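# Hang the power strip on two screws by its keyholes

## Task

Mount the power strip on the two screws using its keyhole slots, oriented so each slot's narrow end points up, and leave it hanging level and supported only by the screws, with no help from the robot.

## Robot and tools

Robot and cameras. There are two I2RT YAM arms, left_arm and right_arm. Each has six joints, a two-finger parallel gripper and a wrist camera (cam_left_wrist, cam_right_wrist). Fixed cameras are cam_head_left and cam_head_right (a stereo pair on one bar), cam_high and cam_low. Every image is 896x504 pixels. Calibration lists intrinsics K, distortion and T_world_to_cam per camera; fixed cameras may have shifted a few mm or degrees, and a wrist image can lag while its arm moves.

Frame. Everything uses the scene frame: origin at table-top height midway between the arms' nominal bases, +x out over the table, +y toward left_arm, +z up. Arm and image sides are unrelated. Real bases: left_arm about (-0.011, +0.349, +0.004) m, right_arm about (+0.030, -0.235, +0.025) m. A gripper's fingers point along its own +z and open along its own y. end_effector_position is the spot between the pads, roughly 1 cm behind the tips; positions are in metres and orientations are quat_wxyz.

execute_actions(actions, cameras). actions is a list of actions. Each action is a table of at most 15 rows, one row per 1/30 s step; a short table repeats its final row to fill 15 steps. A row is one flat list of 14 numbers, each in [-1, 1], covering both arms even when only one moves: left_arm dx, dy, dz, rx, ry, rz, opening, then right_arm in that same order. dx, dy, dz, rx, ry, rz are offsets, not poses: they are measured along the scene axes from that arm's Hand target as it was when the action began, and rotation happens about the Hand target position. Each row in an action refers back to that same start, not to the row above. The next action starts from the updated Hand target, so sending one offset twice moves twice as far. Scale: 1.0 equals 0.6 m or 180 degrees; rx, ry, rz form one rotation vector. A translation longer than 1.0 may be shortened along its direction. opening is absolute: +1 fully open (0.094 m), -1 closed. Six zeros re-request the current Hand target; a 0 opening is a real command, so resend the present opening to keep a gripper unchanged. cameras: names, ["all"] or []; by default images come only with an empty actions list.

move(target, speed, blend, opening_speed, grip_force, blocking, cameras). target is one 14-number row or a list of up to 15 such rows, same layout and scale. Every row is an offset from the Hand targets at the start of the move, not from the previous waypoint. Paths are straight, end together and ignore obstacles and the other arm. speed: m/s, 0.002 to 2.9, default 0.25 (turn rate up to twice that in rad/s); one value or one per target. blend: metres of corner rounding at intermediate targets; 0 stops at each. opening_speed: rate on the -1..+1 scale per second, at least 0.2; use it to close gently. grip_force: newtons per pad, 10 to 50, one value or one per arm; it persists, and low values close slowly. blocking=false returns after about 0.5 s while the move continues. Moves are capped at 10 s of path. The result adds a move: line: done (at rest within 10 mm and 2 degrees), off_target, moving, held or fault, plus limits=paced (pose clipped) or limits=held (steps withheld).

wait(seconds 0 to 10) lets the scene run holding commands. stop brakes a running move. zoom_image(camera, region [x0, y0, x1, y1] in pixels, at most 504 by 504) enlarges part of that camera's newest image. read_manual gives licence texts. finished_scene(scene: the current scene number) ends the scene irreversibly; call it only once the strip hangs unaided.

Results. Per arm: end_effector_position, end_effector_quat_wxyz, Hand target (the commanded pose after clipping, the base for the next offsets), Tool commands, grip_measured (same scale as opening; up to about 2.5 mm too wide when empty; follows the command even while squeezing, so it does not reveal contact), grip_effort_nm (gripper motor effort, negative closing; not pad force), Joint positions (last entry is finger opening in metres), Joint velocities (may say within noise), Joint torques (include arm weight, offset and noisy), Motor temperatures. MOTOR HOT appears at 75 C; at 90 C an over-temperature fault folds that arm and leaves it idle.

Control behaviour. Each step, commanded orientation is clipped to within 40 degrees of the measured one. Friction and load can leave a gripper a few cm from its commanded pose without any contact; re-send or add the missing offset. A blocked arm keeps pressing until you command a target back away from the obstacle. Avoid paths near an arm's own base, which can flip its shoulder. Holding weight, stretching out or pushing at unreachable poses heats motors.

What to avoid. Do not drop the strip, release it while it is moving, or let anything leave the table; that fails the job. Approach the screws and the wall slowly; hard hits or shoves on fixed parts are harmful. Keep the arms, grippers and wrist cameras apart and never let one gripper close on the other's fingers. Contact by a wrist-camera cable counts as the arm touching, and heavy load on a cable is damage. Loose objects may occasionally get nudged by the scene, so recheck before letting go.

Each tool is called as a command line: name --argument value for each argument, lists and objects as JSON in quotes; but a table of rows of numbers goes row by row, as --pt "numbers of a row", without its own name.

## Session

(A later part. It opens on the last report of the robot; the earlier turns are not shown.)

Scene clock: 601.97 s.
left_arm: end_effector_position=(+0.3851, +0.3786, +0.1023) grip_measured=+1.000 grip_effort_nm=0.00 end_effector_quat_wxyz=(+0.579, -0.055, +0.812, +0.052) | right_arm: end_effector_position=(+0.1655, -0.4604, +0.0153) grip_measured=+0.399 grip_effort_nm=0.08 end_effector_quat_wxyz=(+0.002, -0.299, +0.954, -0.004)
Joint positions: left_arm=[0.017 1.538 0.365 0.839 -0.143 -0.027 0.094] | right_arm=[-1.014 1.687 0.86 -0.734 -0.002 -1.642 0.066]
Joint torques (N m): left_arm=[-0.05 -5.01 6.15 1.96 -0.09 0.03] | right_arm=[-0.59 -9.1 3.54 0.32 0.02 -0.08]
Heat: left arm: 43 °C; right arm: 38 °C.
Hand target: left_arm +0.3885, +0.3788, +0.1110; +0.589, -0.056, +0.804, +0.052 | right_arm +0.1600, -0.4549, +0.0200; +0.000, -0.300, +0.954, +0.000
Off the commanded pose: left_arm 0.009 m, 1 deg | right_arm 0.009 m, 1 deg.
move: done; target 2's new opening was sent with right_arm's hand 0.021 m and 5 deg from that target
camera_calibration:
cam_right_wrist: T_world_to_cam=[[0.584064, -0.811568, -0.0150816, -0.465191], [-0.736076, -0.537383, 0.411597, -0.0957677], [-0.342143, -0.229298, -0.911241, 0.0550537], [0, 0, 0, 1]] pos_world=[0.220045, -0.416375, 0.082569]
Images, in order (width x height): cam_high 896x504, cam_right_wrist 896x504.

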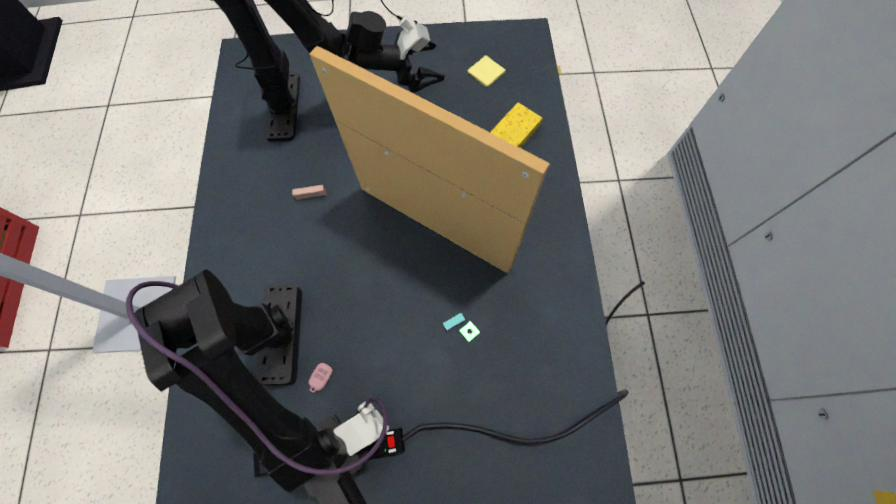

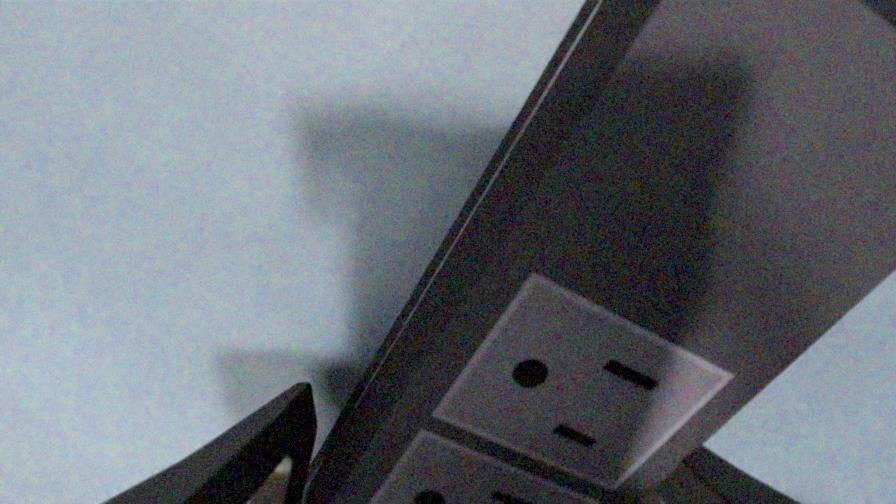

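move --pt "0 0 0 0 0 0 1 0 0 -0.005 0 0 0 0.99" --pt "0 0 0 0 0 0 1 0 0 0.2 0 0 0 1" --speed '[0.1,0.2]' --opening_speed 0.3 --cameras '["cam_high","cam_right_wrist"]'

Scene clock: 607.80 s.
left_arm: end_effector_position=(+0.3851, +0.3786, +0.1023) grip_measured=+1.000 grip_effort_nm=0.00 end_effector_quat_wxyz=(+0.579, -0.055, +0.812, +0.052) | right_arm: end_effector_position=(+0.1607, -0.4533, +0.1300) grip_measured=+0.998 grip_effort_nm=0.09 end_effector_quat_wxyz=(-0.002, -0.300, +0.954, +0.009)
Joint positions: left_arm=[0.017 1.538 0.365 0.839 -0.143 -0.027 0.094] | right_arm=[-1.014 1.526 1.18 -1.243 0.001 -1.644 0.094]
Joint torques (N m): left_arm=[-0.02 -5.03 6.13 1.97 -0.08 0.03] | right_arm=[-0.62 -7.36 7.42 0.29 -0.04 -0.06]
Heat: left arm: 43 °C; right arm: 38 °C.
Hand target: left_arm +0.3885, +0.3788, +0.1110; +0.589, -0.056, +0.804, +0.052 | right_arm +0.1600, -0.4550, +0.1400; +0.000, -0.301, +0.954, +0.000
Off the commanded pose: left_arm 0.009 m, 1 deg | right_arm 0.010 m, 1 deg.
move: done
camera_calibration:
cam_right_wrist: T_world_to_cam=[[0.584807, -0.810034, -0.0429611, -0.45072], [-0.728614, -0.547828, 0.411103, -0.148482], [-0.356543, -0.209114, -0.910576, 0.170959], [0, 0, 0, 1]] pos_world=[0.216352, -0.410691, 0.19735]
Images, in order (width x height): cam_high 896x504, cam_right_wrist 896x504.

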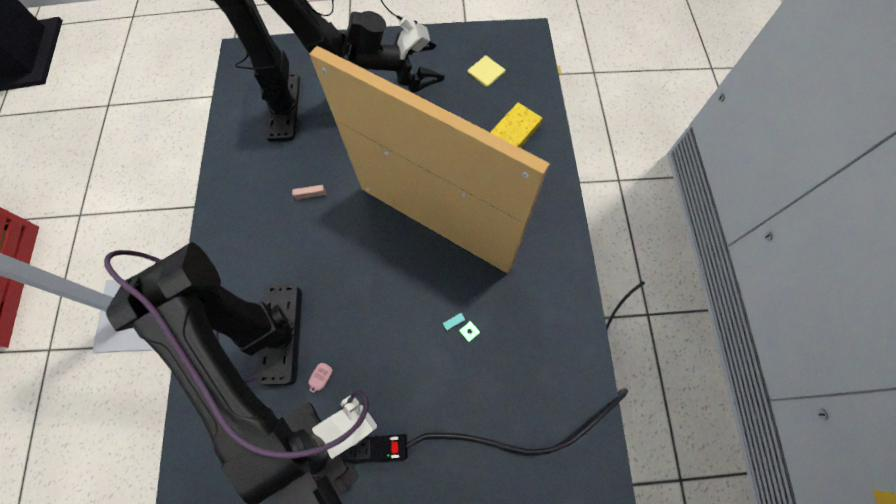

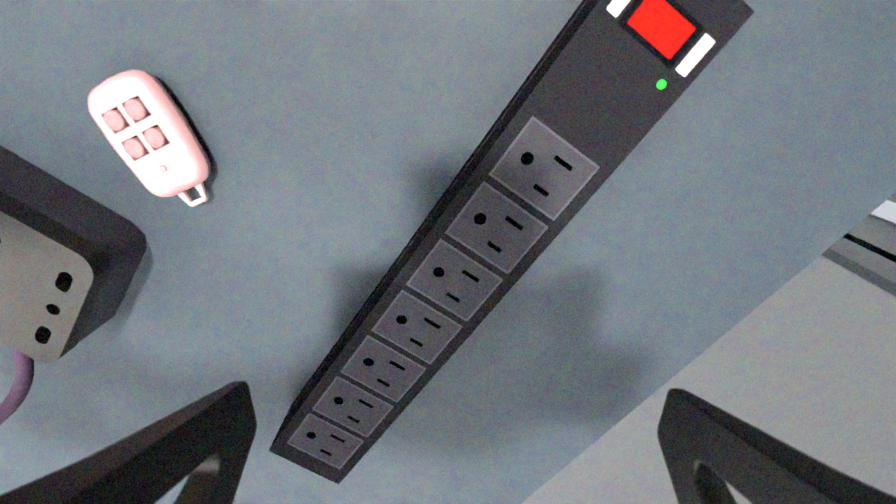

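move --pt "0 0 0 0 0 0 1 0.055 -0.0075 -0.05 0 0 -0.1889 1" --pt "0 0 0 0 0 0 1 0.055 -0.0075 -0.2133 0 0 -0.1889 1" --pt "0 0 0 0 0 0 1 0.055 -0.0075 -0.2133 0 0 -0.1889 -0.2" --pt "0 0 0 0 0 0 1 -0.0917 -0.05 -0.2 0 0 -0.1889 -0.2" --speed '[0.3,0.12,0.1,0.12]' --cameras '["cam_high"]'

Scene clock: 616.13 s.
left_arm: end_effector_position=(+0.3851, +0.3786, +0.1023) grip_measured=+1.000 grip_effort_nm=0.00 end_effector_quat_wxyz=(+0.579, -0.055, +0.812, +0.052) | right_arm: end_effector_position=(+0.1117, -0.4890, +0.0163) grip_measured=-0.099 grip_effort_nm=-1.03 end_effector_quat_wxyz=(+0.007, -0.006, +1.000, +0.001)
Joint positions: left_arm=[0.017 1.538 0.365 0.839 -0.143 -0.027 0.094] | right_arm=[-1.253 1.705 0.884 -0.748 -0.014 -1.284 0.042]
Joint torques (N m): left_arm=[-0.03 -5.03 6.15 1.96 -0.08 0.03] | right_arm=[-1.01 -9.06 3.47 0.37 0.14 -0.13]
Heat: left arm: 43 °C; right arm: 37 °C.
Hand target: left_arm +0.3885, +0.3788, +0.1110; +0.589, -0.056, +0.804, +0.052 | right_arm +0.1050, -0.4848, +0.0199; +0.000, -0.009, +1.000, +0.000
Off the commanded pose: left_arm 0.009 m, 1 deg | right_arm 0.009 m, 1 deg.
move: done
Images, in order (width x height): cam_high 896x504.

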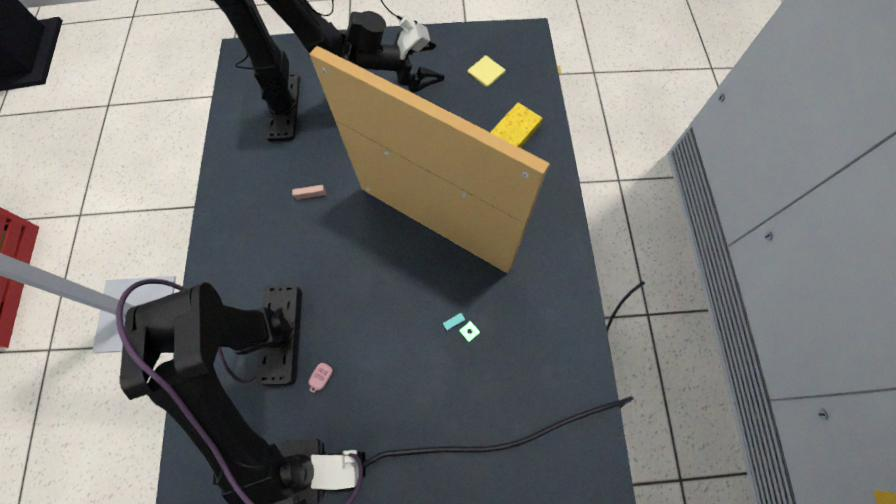

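move --pt "0 0 0 0 0 0 1 0 0 0 0 0 0 0.4" --pt "0 0 0 0 0 0 1 0 0 0.18 0 0 0 0.4" --pt "0 0 0 0 0 0 1 0.0117 -0.007 0.18 0 0 -0.5 1" --pt "0 0 0 0 0 0 1 0.0117 -0.007 0.18 0 0 -0.995 1" --speed '[0.1,0.2,0.5,0.5]' --opening_speed 0.6 --cameras '["cam_right_wrist"]'

Scene clock: 626.00 s.
left_arm: end_effector_position=(+0.3851, +0.3786, +0.1023) grip_measured=+1.000 grip_effort_nm=0.00 end_effector_quat_wxyz=(+0.579, -0.055, +0.812, +0.052) | right_arm: end_effector_position=(+0.1106, -0.4845, +0.1218) grip_measured=+0.999 grip_effort_nm=0.08 end_effector_quat_wxyz=(-0.006, +1.000, +0.018, +0.002)
Joint positions: left_arm=[0.017 1.538 0.365 0.839 -0.143 -0.027 0.094] | right_arm=[-1.248 1.552 1.172 -1.202 -0.008 1.838 0.094]
Joint torques (N m): left_arm=[-0.03 -5.04 6.15 1.96 -0.08 0.02] | right_arm=[0.58 -5.59 7.92 0.41 -0.01 0.1]
Heat: left arm: 43 °C; right arm: 37 °C.
Hand target: left_arm +0.3885, +0.3788, +0.1110; +0.589, -0.056, +0.804, +0.052 | right_arm +0.1120, -0.4891, +0.1280; +0.000, +1.000, +0.016, +0.000
Off the commanded pose: left_arm 0.009 m, 1 deg | right_arm 0.008 m, 1 deg.
move: done
camera_calibration:
cam_right_wrist: T_world_to_cam=[[-0.0515031, 0.998601, -0.0120009, 0.495945], [0.907256, 0.0518079, 0.417376, -0.0898825], [0.417413, 0.0106083, -0.908655, 0.159695], [0, 0, 0, 1]] pos_world=[0.0404302, -0.492288, 0.188575]
Images, in order (width x height): cam_right_wrist 896x504.

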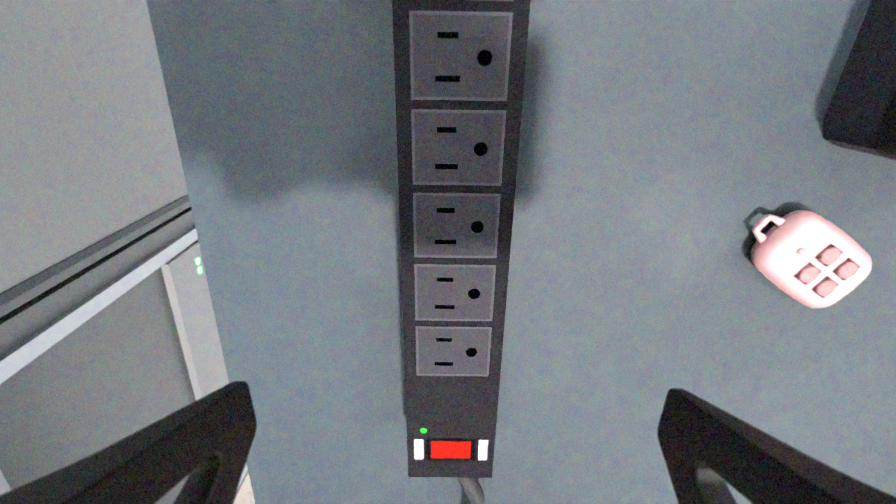

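move --pt "0 0 0 0 0 0 1 0.0442 0 -0.1133 0 0 0 1" --pt "0 0 0 0 0 0 1 0.0442 0 -0.1967 0 0 0 1" --pt "0 0 0 0 0 0 1 0.0442 0 -0.1967 0 0 0 -0.2" --speed '[0.2,0.12,0.1]' --cameras '["cam_right_wrist"]'

Scene clock: 632.63 s.
left_arm: end_effector_position=(+0.3851, +0.3786, +0.1023) grip_measured=+1.000 grip_effort_nm=0.00 end_effector_quat_wxyz=(+0.579, -0.055, +0.812, +0.052) | right_arm: end_effector_position=(+0.1400, -0.4905, +0.0143) grip_measured=-0.099 grip_effort_nm=-1.03 end_effector_quat_wxyz=(+0.003, +1.000, +0.018, +0.006)
Joint positions: left_arm=[0.017 1.538 0.365 0.839 -0.143 -0.027 0.094] | right_arm=[-1.154 1.742 0.919 -0.738 -0.009 1.933 0.042]
Joint torques (N m): left_arm=[-0.02 -5.03 6.13 1.96 -0.09 0.03] | right_arm=[0.27 -6.11 4 0.68 0.02 0.1]
Heat: left arm: 43 °C; right arm: 38 °C.
Hand target: left_arm +0.3885, +0.3788, +0.1110; +0.589, -0.056, +0.804, +0.052 | right_arm +0.1385, -0.4892, +0.0100; +0.000, +1.000, +0.016, +0.000
Off the commanded pose: left_arm 0.009 m, 1 deg | right_arm 0.005 m, 1 deg.
move: done
camera_calibration:
cam_right_wrist: T_world_to_cam=[[-0.0509582, 0.998233, -0.0305794, 0.502104], [0.904129, 0.0591169, 0.42315, -0.0674657], [0.42421, -0.00608475, -0.905544, 0.0406842], [0, 0, 0, 1]] pos_world=[0.0693253, -0.49698, 0.0807435]
Images, in order (width x height): cam_right_wrist 896x504.

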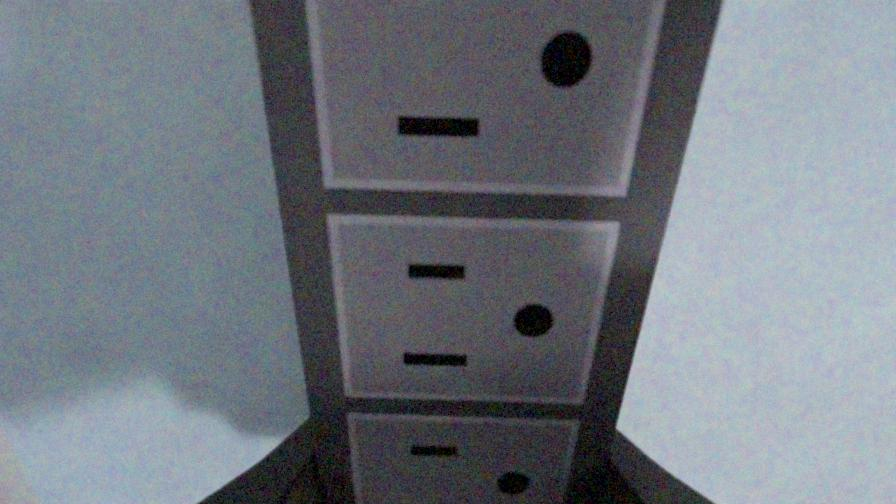

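move --pt "0 0 0 0 0 0 1 0 0 0 0 0 0 0.4" --pt "0 0 0 0 0 0 1 0 0 0.15 0 0 0 0.4" --pt "0 0 0 0 0 0 1 0 0 0.167 0 0 0.5 1" --pt "0 0 0 0 0 0 1 0 0 0.15 0 0 0.995 1" --speed '[0.1,0.2,0.7,0.7]' --opening_speed 0.8 --blend '[0,0.02,0.02,0]' --cameras '["cam_right_wrist"]'

Scene clock: 655.20 s.
left_arm: end_effector_position=(+0.3851, +0.3786, +0.1023) grip_measured=+1.000 grip_effort_nm=0.00 end_effector_quat_wxyz=(+0.579, -0.055, +0.812, +0.052) | right_arm: end_effector_position=(+0.1360, -0.4862, +0.0964) grip_measured=+0.999 grip_effort_nm=0.07 end_effector_quat_wxyz=(-0.012, -0.008, +1.000, +0.010)
Joint positions: left_arm=[0.017 1.538 0.365 0.839 -0.143 -0.027 0.094] | right_arm=[-1.145 1.627 1.146 -1.118 0.015 -1.18 0.094]
Joint torques (N m): left_arm=[-0.03 -5.03 6.15 1.96 -0.08 0.02] | right_arm=[-0.44 -7.87 5.38 0.62 -0.14 -0.11]
Heat: left arm: 43 °C; right arm: 37 °C.
Hand target: left_arm +0.3885, +0.3788, +0.1110; +0.589, -0.056, +0.804, +0.052 | right_arm +0.1384, -0.4891, +0.0999; +0.000, -0.009, +1.000, +0.000
Off the commanded pose: left_arm 0.009 m, 1 deg | right_arm 0.005 m, 2 deg.
move: done; blend cut to 0 m at target 3; target 3's new opening was sent with right_arm's hand 0.015 m and 2 deg from that target
camera_calibration:
cam_right_wrist: T_world_to_cam=[[0.0303083, -0.998499, -0.0456233, -0.480362], [-0.899701, -0.0471376, 0.433953, 0.0938205], [-0.435452, 0.0278949, -0.89978, 0.249555], [0, 0, 0, 1]] pos_world=[0.207639, -0.48218, 0.161915]
Images, in order (width x height): cam_right_wrist 896x504.

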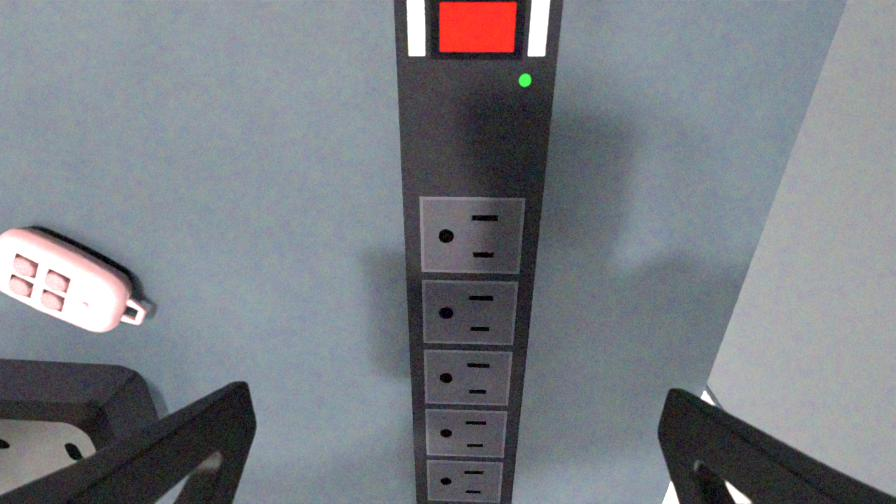

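move --pt "0 0 0 0 0 0 1 0 0 -0.1465 0 0 0 1" --pt "0 0 0 0 0 0 1 0 0 -0.1465 0 0 0 -0.2" --pt "0 0 0 0 0 0 1 0.03 0 0.01 0 0 0 -0.2" --pt "0 0 0 0 0 0 1 0.3527 0.1818 0.01 0 0 -0.0722 -0.2" --pt "0 0 0 0 0 0 1 0.286 0.4818 0.01 0 0 -0.2 -0.2" --pt "0 0 0 0 0 0 1 0.1693 0.6985 0.01 0 0 -0.2167 -0.2" --speed '[0.15,0.1,0.2,0.3,0.3,0.3]' --blend '[0,0,0.03,0.05,0.05,0]' --cameras '["cam_high","cam_head_right"]'

Scene clock: 664.53 s.
left_arm: end_effector_position=(+0.3851, +0.3786, +0.1023) grip_measured=+1.000 grip_effort_nm=0.00 end_effector_quat_wxyz=(+0.579, -0.055, +0.812, +0.052) | right_arm: end_effector_position=(+0.2454, -0.0710, +0.0961) grip_measured=-0.099 grip_effort_nm=-1.03 end_effector_quat_wxyz=(+0.003, +0.323, +0.946, -0.004)
Joint positions: left_arm=[0.017 1.538 0.365 0.839 -0.143 -0.027 0.094] | right_arm=[0.675 1.598 1.115 -1.092 0.01 1.313 0.042]
Joint torques (N m): left_arm=[-0.03 -5.01 6.13 1.97 -0.08 0.03] | right_arm=[0.96 -8.69 6.31 0.2 -0.09 0.17]
Heat: left arm: 43 °C; right arm: 37 °C.
Hand target: left_arm +0.3885, +0.3788, +0.1110; +0.589, -0.056, +0.804, +0.052 | right_arm +0.2401, -0.0700, +0.1059; +0.000, +0.326, +0.945, +0.000
Off the commanded pose: left_arm 0.009 m, 1 deg | right_arm 0.011 m, 1 deg.
move: off_target (right_arm)
Images, in order (width x height): cam_head_right 896x504, cam_high 896x504.

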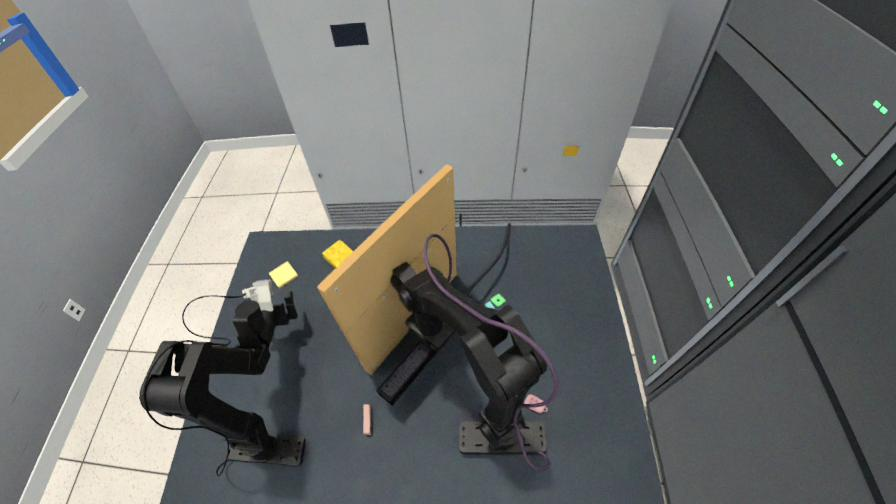

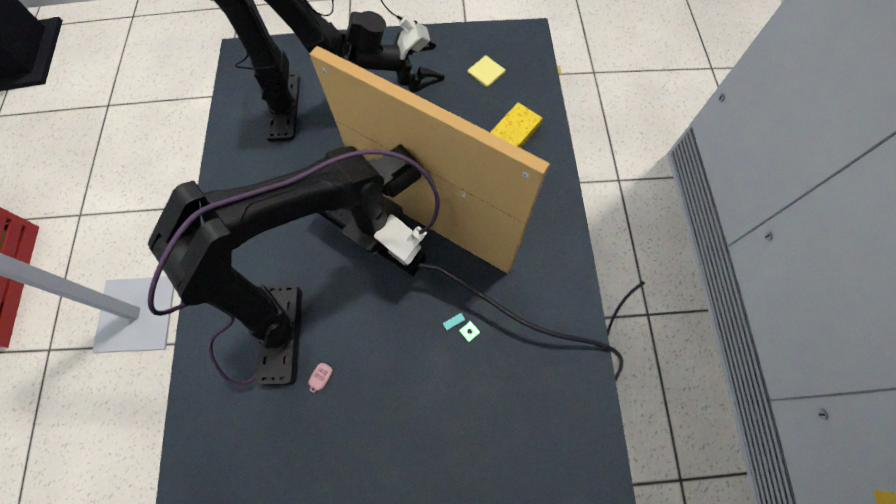

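move --pt "0 0 0 0 0 0 1 0 0 -0.161 0 0 0 -0.2" --pt "0 0 0 0 0 0 1 0 0 -0.161 0 0 0 0.4" --pt "0 0 0 0 0 0 1 0 0 -0.01 0 0 0 0.4" --pt "0 0 0 0 0 0 1 -0.0803 -0.1168 0.01 0 0 0 1" --pt "0 0 0 0 0 0 1 -0.0803 -0.1168 0.01 0 0 0.5 1" --speed '[0.12,0.1,0.2,0.3,0.7]' --opening_speed 0.7 --cameras '["cam_high"]'

Scene clock: 674.23 s.
left_arm: end_effector_position=(+0.3851, +0.3786, +0.1023) grip_measured=+1.000 grip_effort_nm=0.00 end_effector_quat_wxyz=(+0.579, -0.055, +0.812, +0.052) | right_arm: end_effector_position=(+0.1972, -0.1375, +0.1122) grip_measured=+0.999 grip_effort_nm=0.07 end_effector_quat_wxyz=(+0.006, -0.438, +0.899, -0.004)
Joint positions: left_arm=[0.017 1.538 0.365 0.839 -0.143 -0.027 0.094] | right_arm=[0.552 1.266 0.896 -1.19 0.008 -0.375 0.094]
Joint torques (N m): left_arm=[-0.03 -5.03 6.15 1.96 -0.09 0.03] | right_arm=[-0.46 -4.29 4.57 0.42 -0.13 -0.02]
Heat: left arm: 43 °C; right arm: 37 °C.
Hand target: left_arm +0.3885, +0.3788, +0.1110; +0.589, -0.056, +0.804, +0.052 | right_arm +0.1919, -0.1400, +0.1119; +0.000, -0.438, +0.899, +0.000
Off the commanded pose: left_arm 0.009 m, 1 deg | right_arm 0.006 m, 1 deg.
move: done
Images, in order (width x height): cam_high 896x504.

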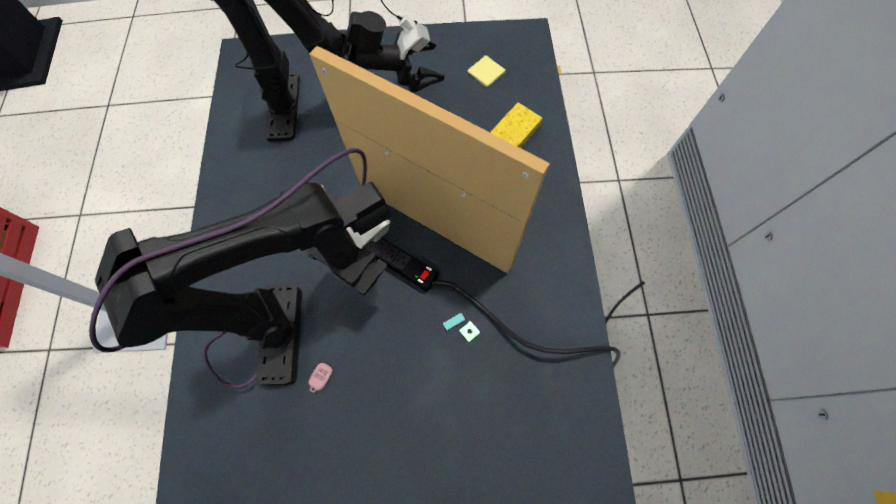

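move --pt "0 0 0 0 0 0 1 0 0 0 0 0 0.495 1" --pt "0 0 0 0 0 0 1 0.0827 0.1142 0 0 0 0.495 1" --speed '[0.7,0.3]' --blend '[0.02,0]' --cameras '["cam_right_wrist"]'

Scene clock: 677.37 s.
left_arm: end_effector_position=(+0.3851, +0.3786, +0.1023) grip_measured=+1.000 grip_effort_nm=0.00 end_effector_quat_wxyz=(+0.579, -0.055, +0.812, +0.052) | right_arm: end_effector_position=(+0.2387, -0.0773, +0.1081) grip_measured=+0.999 grip_effort_nm=0.06 end_effector_quat_wxyz=(+0.008, +0.943, -0.332, +0.002)
Joint positions: left_arm=[0.017 1.538 0.365 0.839 -0.143 -0.027 0.094] | right_arm=[0.673 1.559 1.124 -1.146 0.012 -1.811 0.094]
Joint torques (N m): left_arm=[-0.05 -5.03 6.15 1.96 -0.08 0.03] | right_arm=[0.29 -5.16 7.53 0.49 -0.13 0.07]
Heat: left arm: 43 °C; right arm: 37 °C.
Hand target: left_arm +0.3885, +0.3788, +0.1110; +0.589, -0.056, +0.804, +0.052 | right_arm +0.2415, -0.0715, +0.1119; +0.000, +0.943, -0.333, +0.000
Off the commanded pose: left_arm 0.009 m, 1 deg | right_arm 0.007 m, 1 deg.
move: done
camera_calibration:
cam_right_wrist: T_world_to_cam=[[0.61441, 0.788116, -0.0370677, -0.0767865], [0.724929, -0.545359, 0.420788, -0.224526], [0.311414, -0.285408, -0.906402, 0.0915988], [0, 0, 0, 1]] pos_world=[0.181418, -0.0357874, 0.174657]
Images, in order (width x height): cam_right_wrist 896x504.

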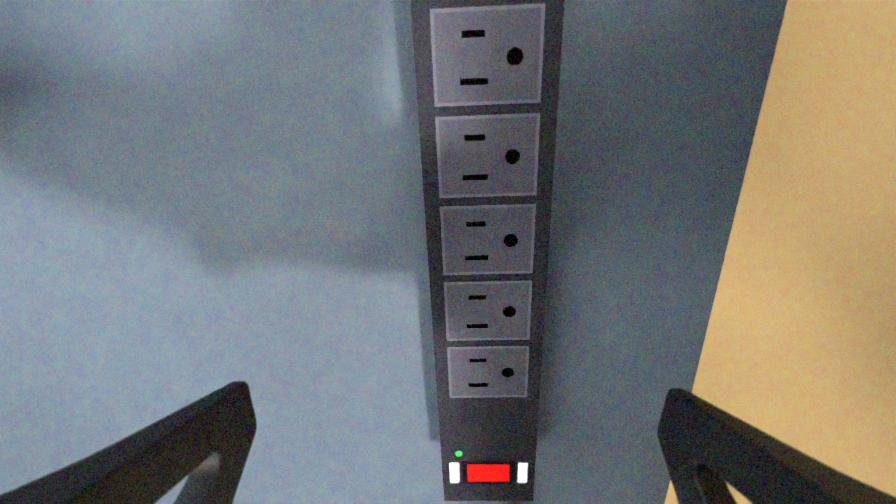

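move --pt "0 0 0 0 0 0 1 0.0468 -0.0203 -0.07 0 0 0 1" --pt "0 0 0 0 0 0 1 0.0468 -0.0203 -0.1698 0 0 0 1" --pt "0 0 0 0 0 0 1 0.0468 -0.0203 -0.1698 0 0 0 -0.2" --speed '[0.2,0.12,0.1]' --cameras '["cam_right_wrist"]'

Scene clock: 681.37 s.
left_arm: end_effector_position=(+0.3851, +0.3786, +0.1023) grip_measured=+1.000 grip_effort_nm=0.00 end_effector_quat_wxyz=(+0.579, -0.055, +0.812, +0.052) | right_arm: end_effector_position=(+0.2698, -0.0853, +0.0148) grip_measured=-0.088 grip_effort_nm=-1.03 end_effector_quat_wxyz=(+0.004, +0.942, -0.334, +0.004)
Joint positions: left_arm=[0.017 1.538 0.365 0.839 -0.143 -0.027 0.094] | right_arm=[0.583 1.767 0.953 -0.757 0.012 -1.896 0.043]
Joint torques (N m): left_arm=[-0.02 -5.03 6.13 1.96 -0.08 0.03] | right_arm=[-0.31 -6.35 3.97 0.7 -0.15 -0.02]
Heat: left arm: 43 °C; right arm: 37 °C.
Hand target: left_arm +0.3885, +0.3788, +0.1110; +0.589, -0.056, +0.804, +0.052 | right_arm +0.2695, -0.0838, +0.0100; +0.001, +0.943, -0.333, +0.000
Off the commanded pose: left_arm 0.009 m, 1 deg | right_arm 0.005 m, 1 deg.
move: done
camera_calibration:
cam_right_wrist: T_world_to_cam=[[0.617938, 0.785675, -0.0294503, -0.0943121], [0.720154, -0.55058, 0.422184, -0.211351], [0.315485, -0.282093, -0.906032, -0.00575443], [0, 0, 0, 1]] pos_world=[0.2123, -0.0438902, 0.0812377]
Images, in order (width x height): cam_right_wrist 896x504.

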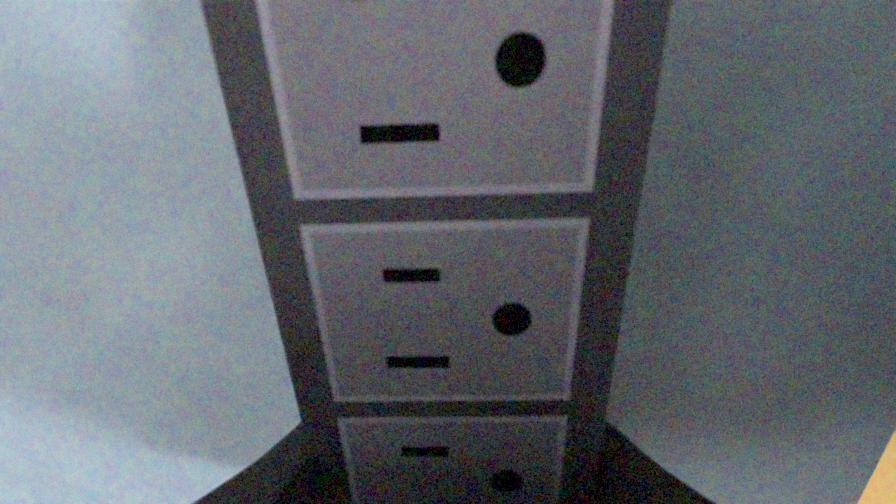

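move --pt "0 0 0 0 0 0 1 0 0 0 0 0 0.0139 0.05" --pt "0 0 0 0 0 0 1 0 0 0 0 0 0.0139 0.05" --pt "0 0 0 0 0 0 1 0 0 0 0 0 0.0139 -0.2" --speed 0.1 --cameras '["cam_right_wrist"]'

Scene clock: 684.53 s.
left_arm: end_effector_position=(+0.3851, +0.3786, +0.1023) grip_measured=+1.000 grip_effort_nm=0.00 end_effector_quat_wxyz=(+0.579, -0.055, +0.812, +0.052) | right_arm: end_effector_position=(+0.2699, -0.0853, +0.0148) grip_measured=-0.099 grip_effort_nm=-1.03 end_effector_quat_wxyz=(+0.004, +0.949, -0.314, +0.004)
Joint positions: left_arm=[0.017 1.538 0.365 0.839 -0.143 -0.027 0.094] | right_arm=[0.583 1.767 0.953 -0.757 0.012 -1.939 0.042]
Joint torques (N m): left_arm=[-0.03 -5.03 6.13 1.96 -0.09 0.03] | right_arm=[-0.27 -6.35 3.99 0.73 -0.11 0]
Heat: left arm: 43 °C; right arm: 37 °C.
Hand target: left_arm +0.3885, +0.3788, +0.1110; +0.589, -0.056, +0.804, +0.052 | right_arm +0.2696, -0.0838, +0.0100; +0.000, +0.950, -0.313, +0.000
Off the commanded pose: left_arm 0.009 m, 1 deg | right_arm 0.005 m, 1 deg.
move: done
camera_calibration:
cam_right_wrist: T_world_to_cam=[[0.583799, 0.811362, -0.0295124, -0.0830285], [0.743094, -0.519327, 0.422032, -0.214861], [0.327094, -0.268312, -0.9061, -0.00771472], [0, 0, 0, 1]] pos_world=[0.210657, -0.0462869, 0.0812375]
Images, in order (width x height): cam_right_wrist 896x504.

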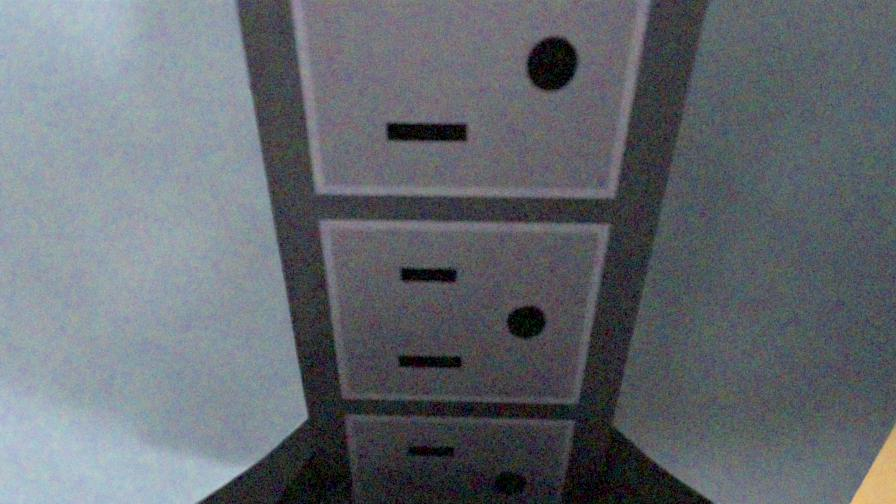

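move --pt "0 0 0 0 0 0 1 0 0 0.2 0 0 0 -0.2" --pt "0 0 0 0 0 0 1 0.009 0.023 0.35 0.201 -0.149 0 -0.2" --pt "0 0 0 0 0 0 1 0.0257 0.0397 0.4833 0.407 -0.2904 0.0087 -0.2" --speed '[0.15,0.3,0.3]' --blend '[0.03,0.03,0]' --cameras '["cam_high","cam_head_right"]'

Scene clock: 691.30 s.
left_arm: end_effector_position=(+0.3851, +0.3786, +0.1023) grip_measured=+1.000 grip_effort_nm=0.00 end_effector_quat_wxyz=(+0.579, -0.055, +0.812, +0.052) | right_arm: end_effector_position=(+0.2903, -0.0673, +0.2744) grip_measured=-0.099 grip_effort_nm=-1.03 end_effector_quat_wxyz=(+0.648, -0.689, +0.265, -0.185)
Joint positions: left_arm=[0.017 1.538 0.365 0.839 -0.143 -0.027 0.094] | right_arm=[0.173 0.789 0.425 0.239 -0.769 -1.571 0.042]
Joint torques (N m): left_arm=[-0.03 -5.03 6.15 1.96 -0.08 0.03] | right_arm=[1.17 -1.58 7.35 2.93 -0.42 -0.06]
Heat: left arm: 43 °C; right arm: 37 °C.
Hand target: left_arm +0.3885, +0.3788, +0.1110; +0.589, -0.056, +0.804, +0.052 | right_arm +0.2850, -0.0599, +0.2999; +0.675, -0.676, +0.210, -0.210
Off the commanded pose: left_arm 0.009 m, 1 deg | right_arm 0.027 m, 8 deg.
move: off_target (right_arm)
Images, in order (width x height): cam_head_right 896x504, cam_high 896x504.

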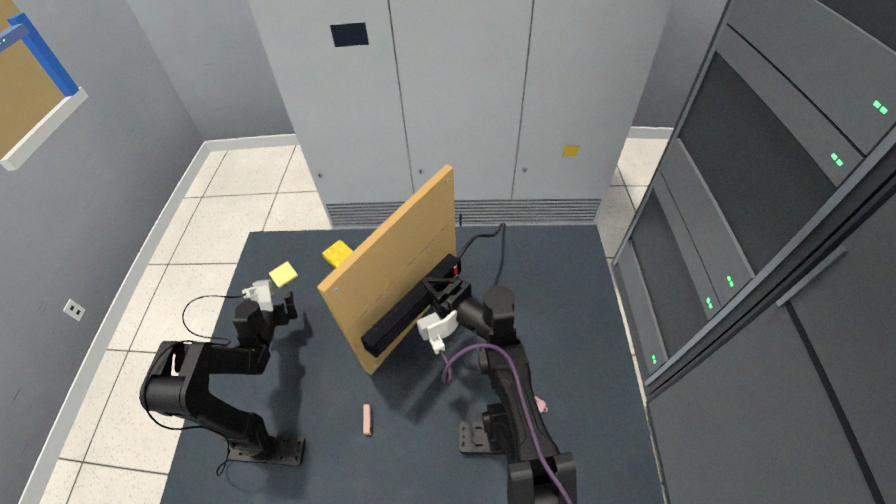

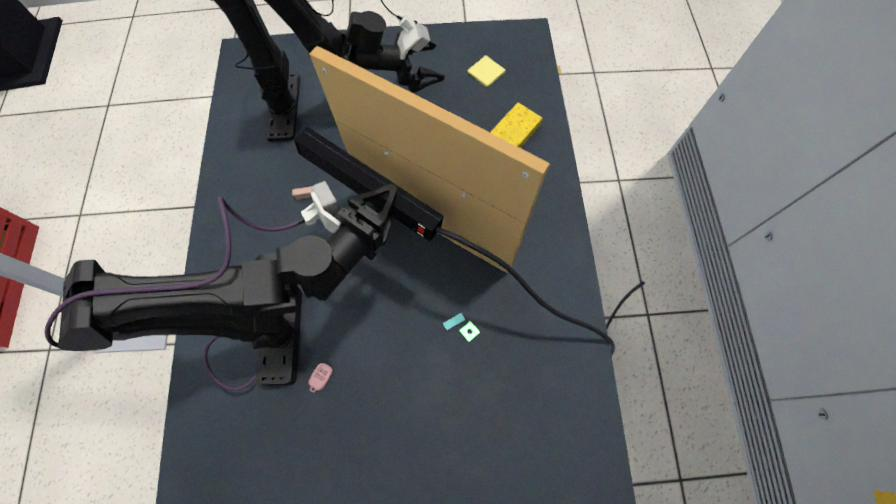

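move --pt "0 0 0 0 0 0 1 0 0 0.05 0.142 0.206 0 -0.2" --pt "0 0 0 0 0 0 1 0 0 0.05 0.2838 0.4122 0 -0.2" --speed 0.3 --blend '[0.02,0]' --cameras '["cam_high","cam_head_right"]'

Scene clock: 696.57 s.
left_arm: end_effector_position=(+0.3851, +0.3786, +0.1023) grip_measured=+1.000 grip_effort_nm=0.00 end_effector_quat_wxyz=(+0.579, -0.055, +0.812, +0.052) | right_arm: end_effector_position=(+0.2951, -0.0687, +0.3024) grip_measured=-0.099 grip_effort_nm=-1.03 end_effector_quat_wxyz=(+0.616, -0.322, +0.654, +0.297)
Joint positions: left_arm=[0.017 1.538 0.365 0.839 -0.143 -0.027 0.094] | right_arm=[0.173 0.789 0.507 0.195 -0.752 -0.068 0.042]
Joint torques (N m): left_arm=[-0.03 -5.03 6.15 1.97 -0.08 0.03] | right_arm=[0.9 -1.77 10.24 2.23 -0.58 0.61]
Heat: left arm: 43 °C; right arm: 38 °C.
Hand target: left_arm +0.3885, +0.3788, +0.1110; +0.589, -0.056, +0.804, +0.052 | right_arm +0.2850, -0.0599, +0.3300; +0.626, -0.329, +0.625, +0.330
Off the commanded pose: left_arm 0.009 m, 1 deg | right_arm 0.031 m, 5 deg.
move: off_target (right_arm)
Images, in order (width x height): cam_head_right 896x504, cam_high 896x504.

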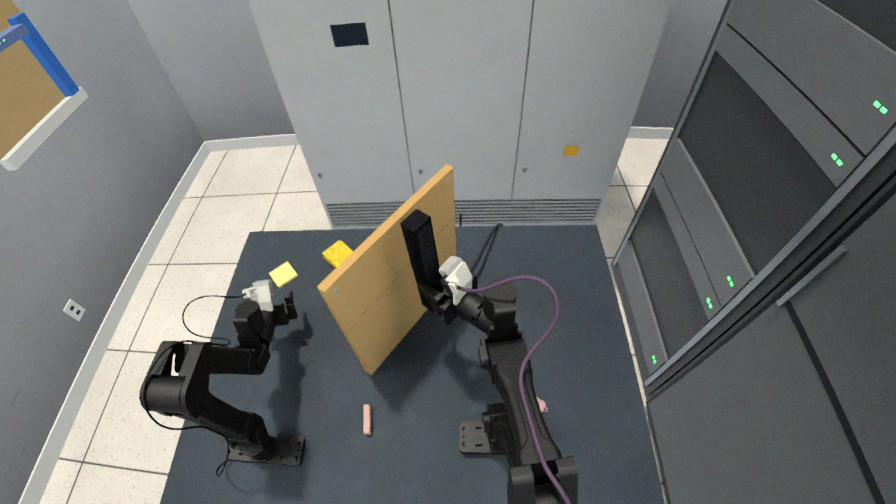

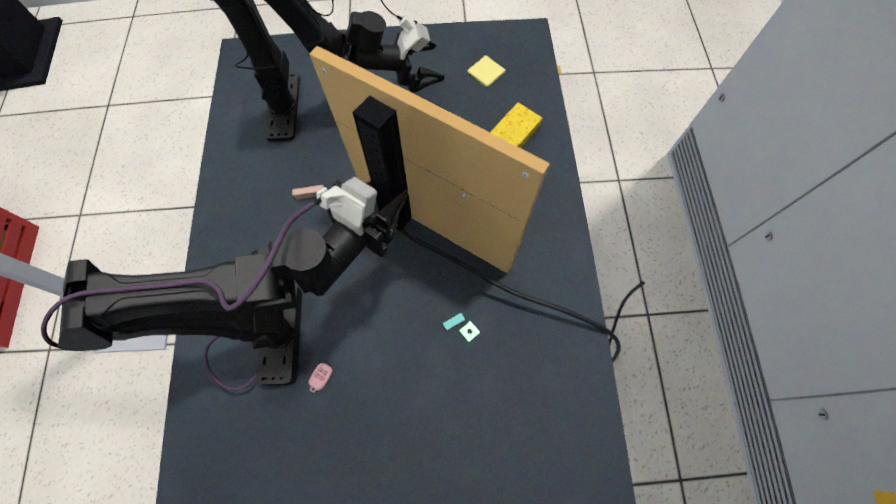

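move --pt "0 0 0 0 0 0 1 0 0 0 0.142 0.206 0 -0.2" --pt "0 0 0 0 0 0 1 0 0 0 0.2838 0.4122 0 -0.2" --speed 0.3 --blend '[0.02,0]' --cameras '["cam_high","cam_head_right"]'

Scene clock: 700.97 s.
left_arm: end_effector_position=(+0.3851, +0.3786, +0.1023) grip_measured=+1.000 grip_effort_nm=0.00 end_effector_quat_wxyz=(+0.579, -0.055, +0.812, +0.052) | right_arm: end_effector_position=(+0.2921, -0.0669, +0.2975) grip_measured=-0.099 grip_effort_nm=-1.03 end_effector_quat_wxyz=(+0.196, +0.253, +0.690, +0.649)
Joint positions: left_arm=[0.017 1.538 0.365 0.839 -0.143 -0.027 0.094] | right_arm=[0.173 0.789 0.507 0.169 -0.77 1.55 0.042]
Joint torques (N m): left_arm=[-0.03 -5.03 6.13 1.96 -0.09 0.03] | right_arm=[0.99 -2.37 9.72 2.53 -0.38 0.23]
Heat: left arm: 44 °C; right arm: 39 °C.
Hand target: left_arm +0.3885, +0.3788, +0.1110; +0.589, -0.056, +0.804, +0.052 | right_arm +0.2850, -0.0599, +0.3300; +0.210, +0.211, +0.675, +0.676
Off the commanded pose: left_arm 0.009 m, 1 deg | right_arm 0.034 m, 6 deg.
move: off_target (right_arm)
Images, in order (width x height): cam_head_right 896x504, cam_high 896x504.

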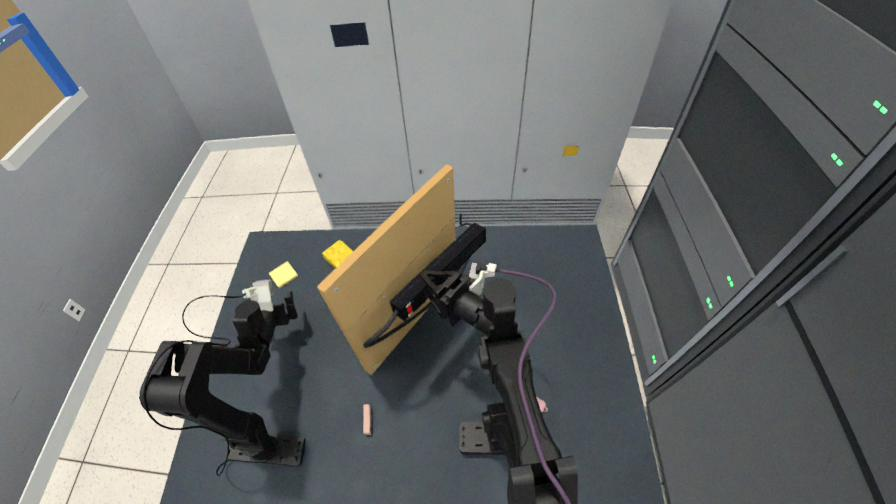

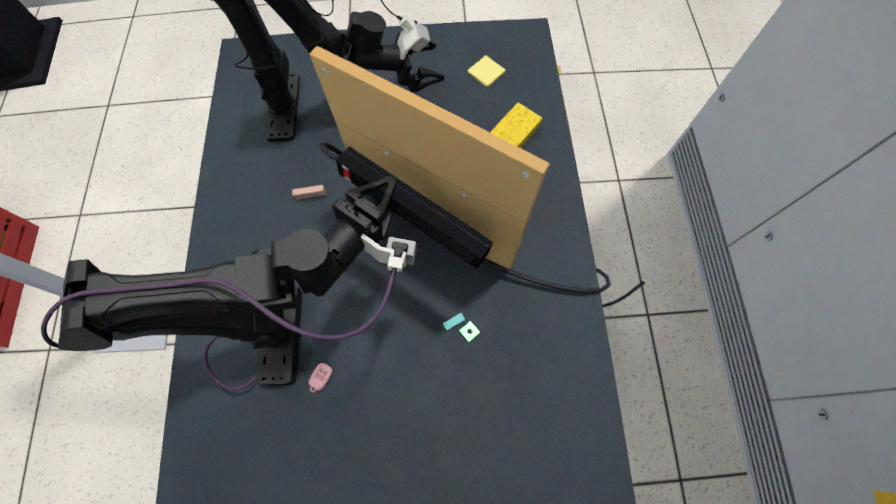

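zoom_image --camera "cam_head_right" --region '[310, 200, 530, 390]'

execute_actions --actions '[]' --cameras '["cam_head_left", "cam_right_wrist"]'

Scaled by 2.291 from the camera's 896x504 image, which has a finer 1280x720 frame.

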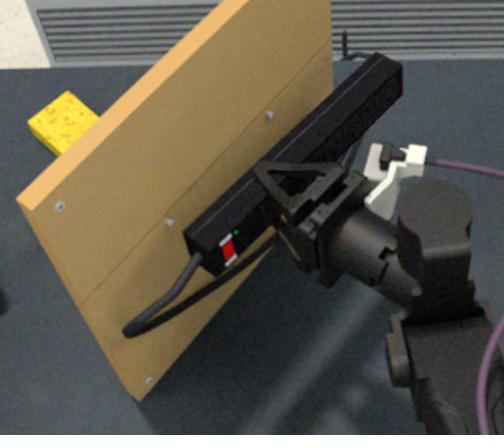

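Scene clock: 701.60 s.
left_arm: end_effector_position=(+0.3851, +0.3786, +0.1023) grip_measured=+1.000 grip_effort_nm=0.00 end_effector_quat_wxyz=(+0.579, -0.055, +0.812, +0.052) | right_arm: end_effector_position=(+0.2921, -0.0669, +0.2975) grip_measured=-0.099 grip_effort_nm=-1.03 end_effector_quat_wxyz=(+0.196, +0.253, +0.690, +0.649)
Joint positions: left_arm=[0.017 1.538 0.365 0.839 -0.143 -0.027 0.094] | right_arm=[0.173 0.789 0.507 0.169 -0.77 1.55 0.042]
Joint velocities: within noise
Joint torques (N m): left_arm=[-0.02 -5.03 6.15 1.96 -0.08 0.03] | right_arm=[0.98 -2.28 9.59 2.55 -0.44 0.23]
Motor temperatures (°C): left_arm=[26 29 42 44 27 27 26] | right_arm=[28 34 39 32 26 26 25]
Heat: left arm: 44 °C; right arm: 39 °C.
Hand target: left_arm +0.3885, +0.3788, +0.1110; +0.589, -0.056, +0.804, +0.052 | right_arm +0.2850, -0.0599, +0.3300; +0.210, +0.211, +0.675, +0.676
Tool commands: left_gripper/opening=+1.0 right_gripper/opening=-0.2
Off the commanded pose: left_arm 0.009 m, 1 deg | right_arm 0.034 m, 6 deg.
camera_calibration:
cam_right_wrist: T_world_to_cam=[[-0.0680558, -0.02025, -0.997476, 0.320228], [-0.973376, 0.220688, 0.0619313, 0.3168], [0.218877, 0.975134, -0.0347299, 0.1016], [0, 0, 0, 1]] pos_world=[0.307921, -0.162503, 0.303329]
Images, in order (width x height): cam_head_left 896x504, cam_right_wrist 896x504.

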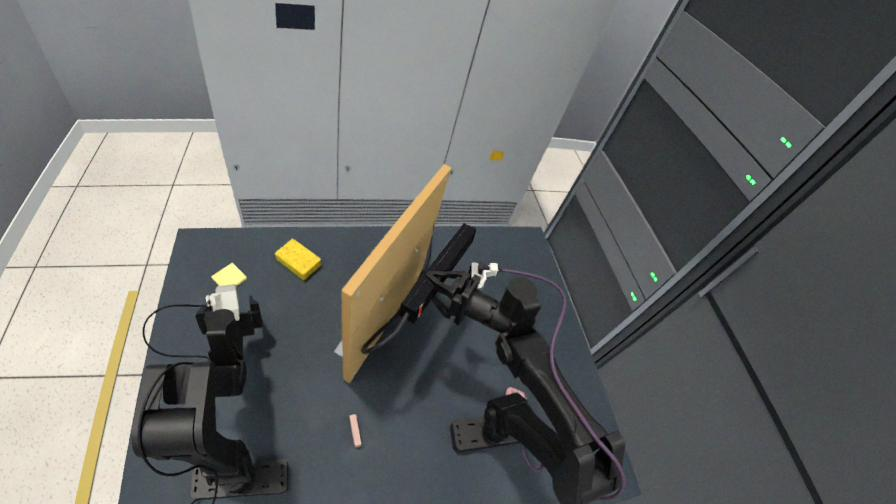

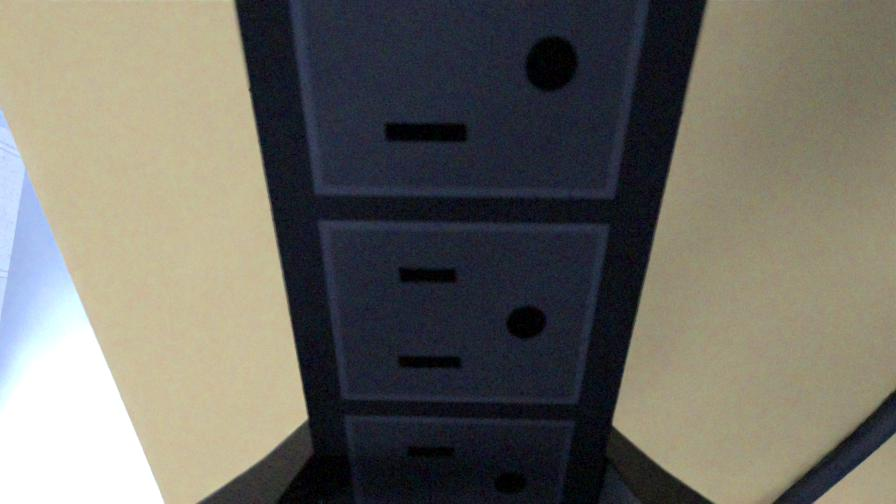

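execute_actions --actions '[[[0,0,0,0,0,0,1,0,0,0,0.0094,-0.0299,0.0148,-0.2]]]' --cameras '["cam_high"]'

zoom_image --camera "cam_high" --region '[300, 120, 520, 290]'

Scene clock: 707.57 s.
left_arm: end_effector_position=(+0.3851, +0.3786, +0.1023) grip_measured=+1.000 grip_effort_nm=0.00 end_effector_quat_wxyz=(+0.579, -0.055, +0.812, +0.052) | right_arm: end_effector_position=(+0.2904, -0.0627, +0.3168) grip_measured=-0.099 grip_effort_nm=-1.03 end_effector_quat_wxyz=(+0.218, +0.190, +0.670, +0.683)
Joint positions: left_arm=[0.017 1.538 0.365 0.839 -0.143 -0.027 0.094] | right_arm=[0.152 0.828 0.47 0.403 -0.852 1.572 0.042]
Joint torques (N m): left_arm=[-0.03 -5.01 6.15 1.96 -0.08 0.03] | right_arm=[0.05 -1.37 6.82 2.47 -0.28 0.21]
Heat: left arm: 44 °C; right arm: 39 °C.
Hand target: left_arm +0.3885, +0.3788, +0.1110; +0.589, -0.056, +0.804, +0.052 | right_arm +0.2850, -0.0600, +0.3300; +0.223, +0.166, +0.659, +0.699
Off the commanded pose: left_arm 0.009 m, 1 deg | right_arm 0.015 m, 4 deg.
Images, in order (width x height): cam_high 896x504.

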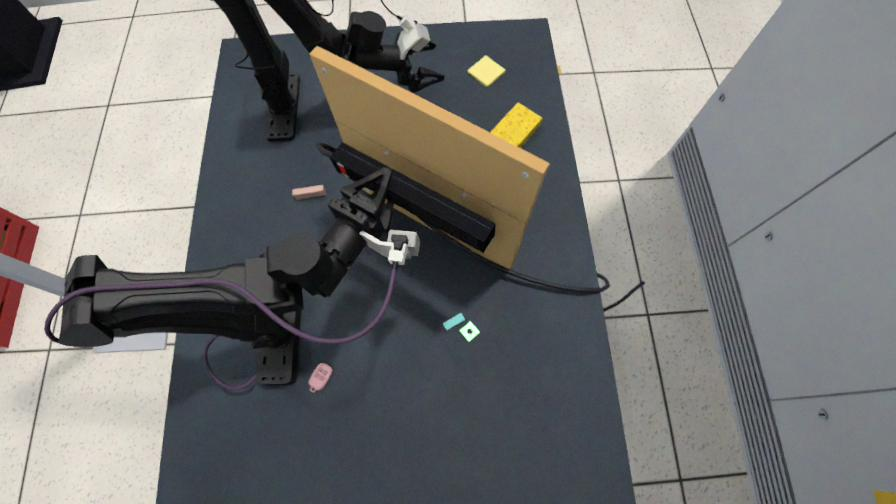

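Scaled by 2.291 from the camera's 896x504 image, which has a finer 1280x720 frame.

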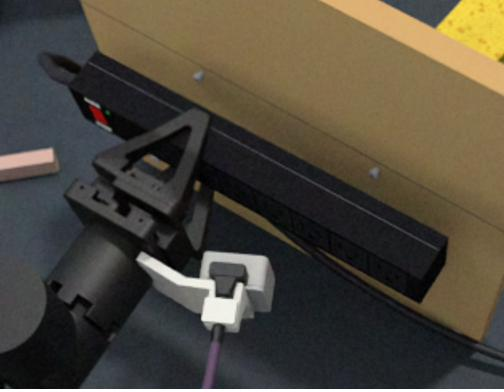

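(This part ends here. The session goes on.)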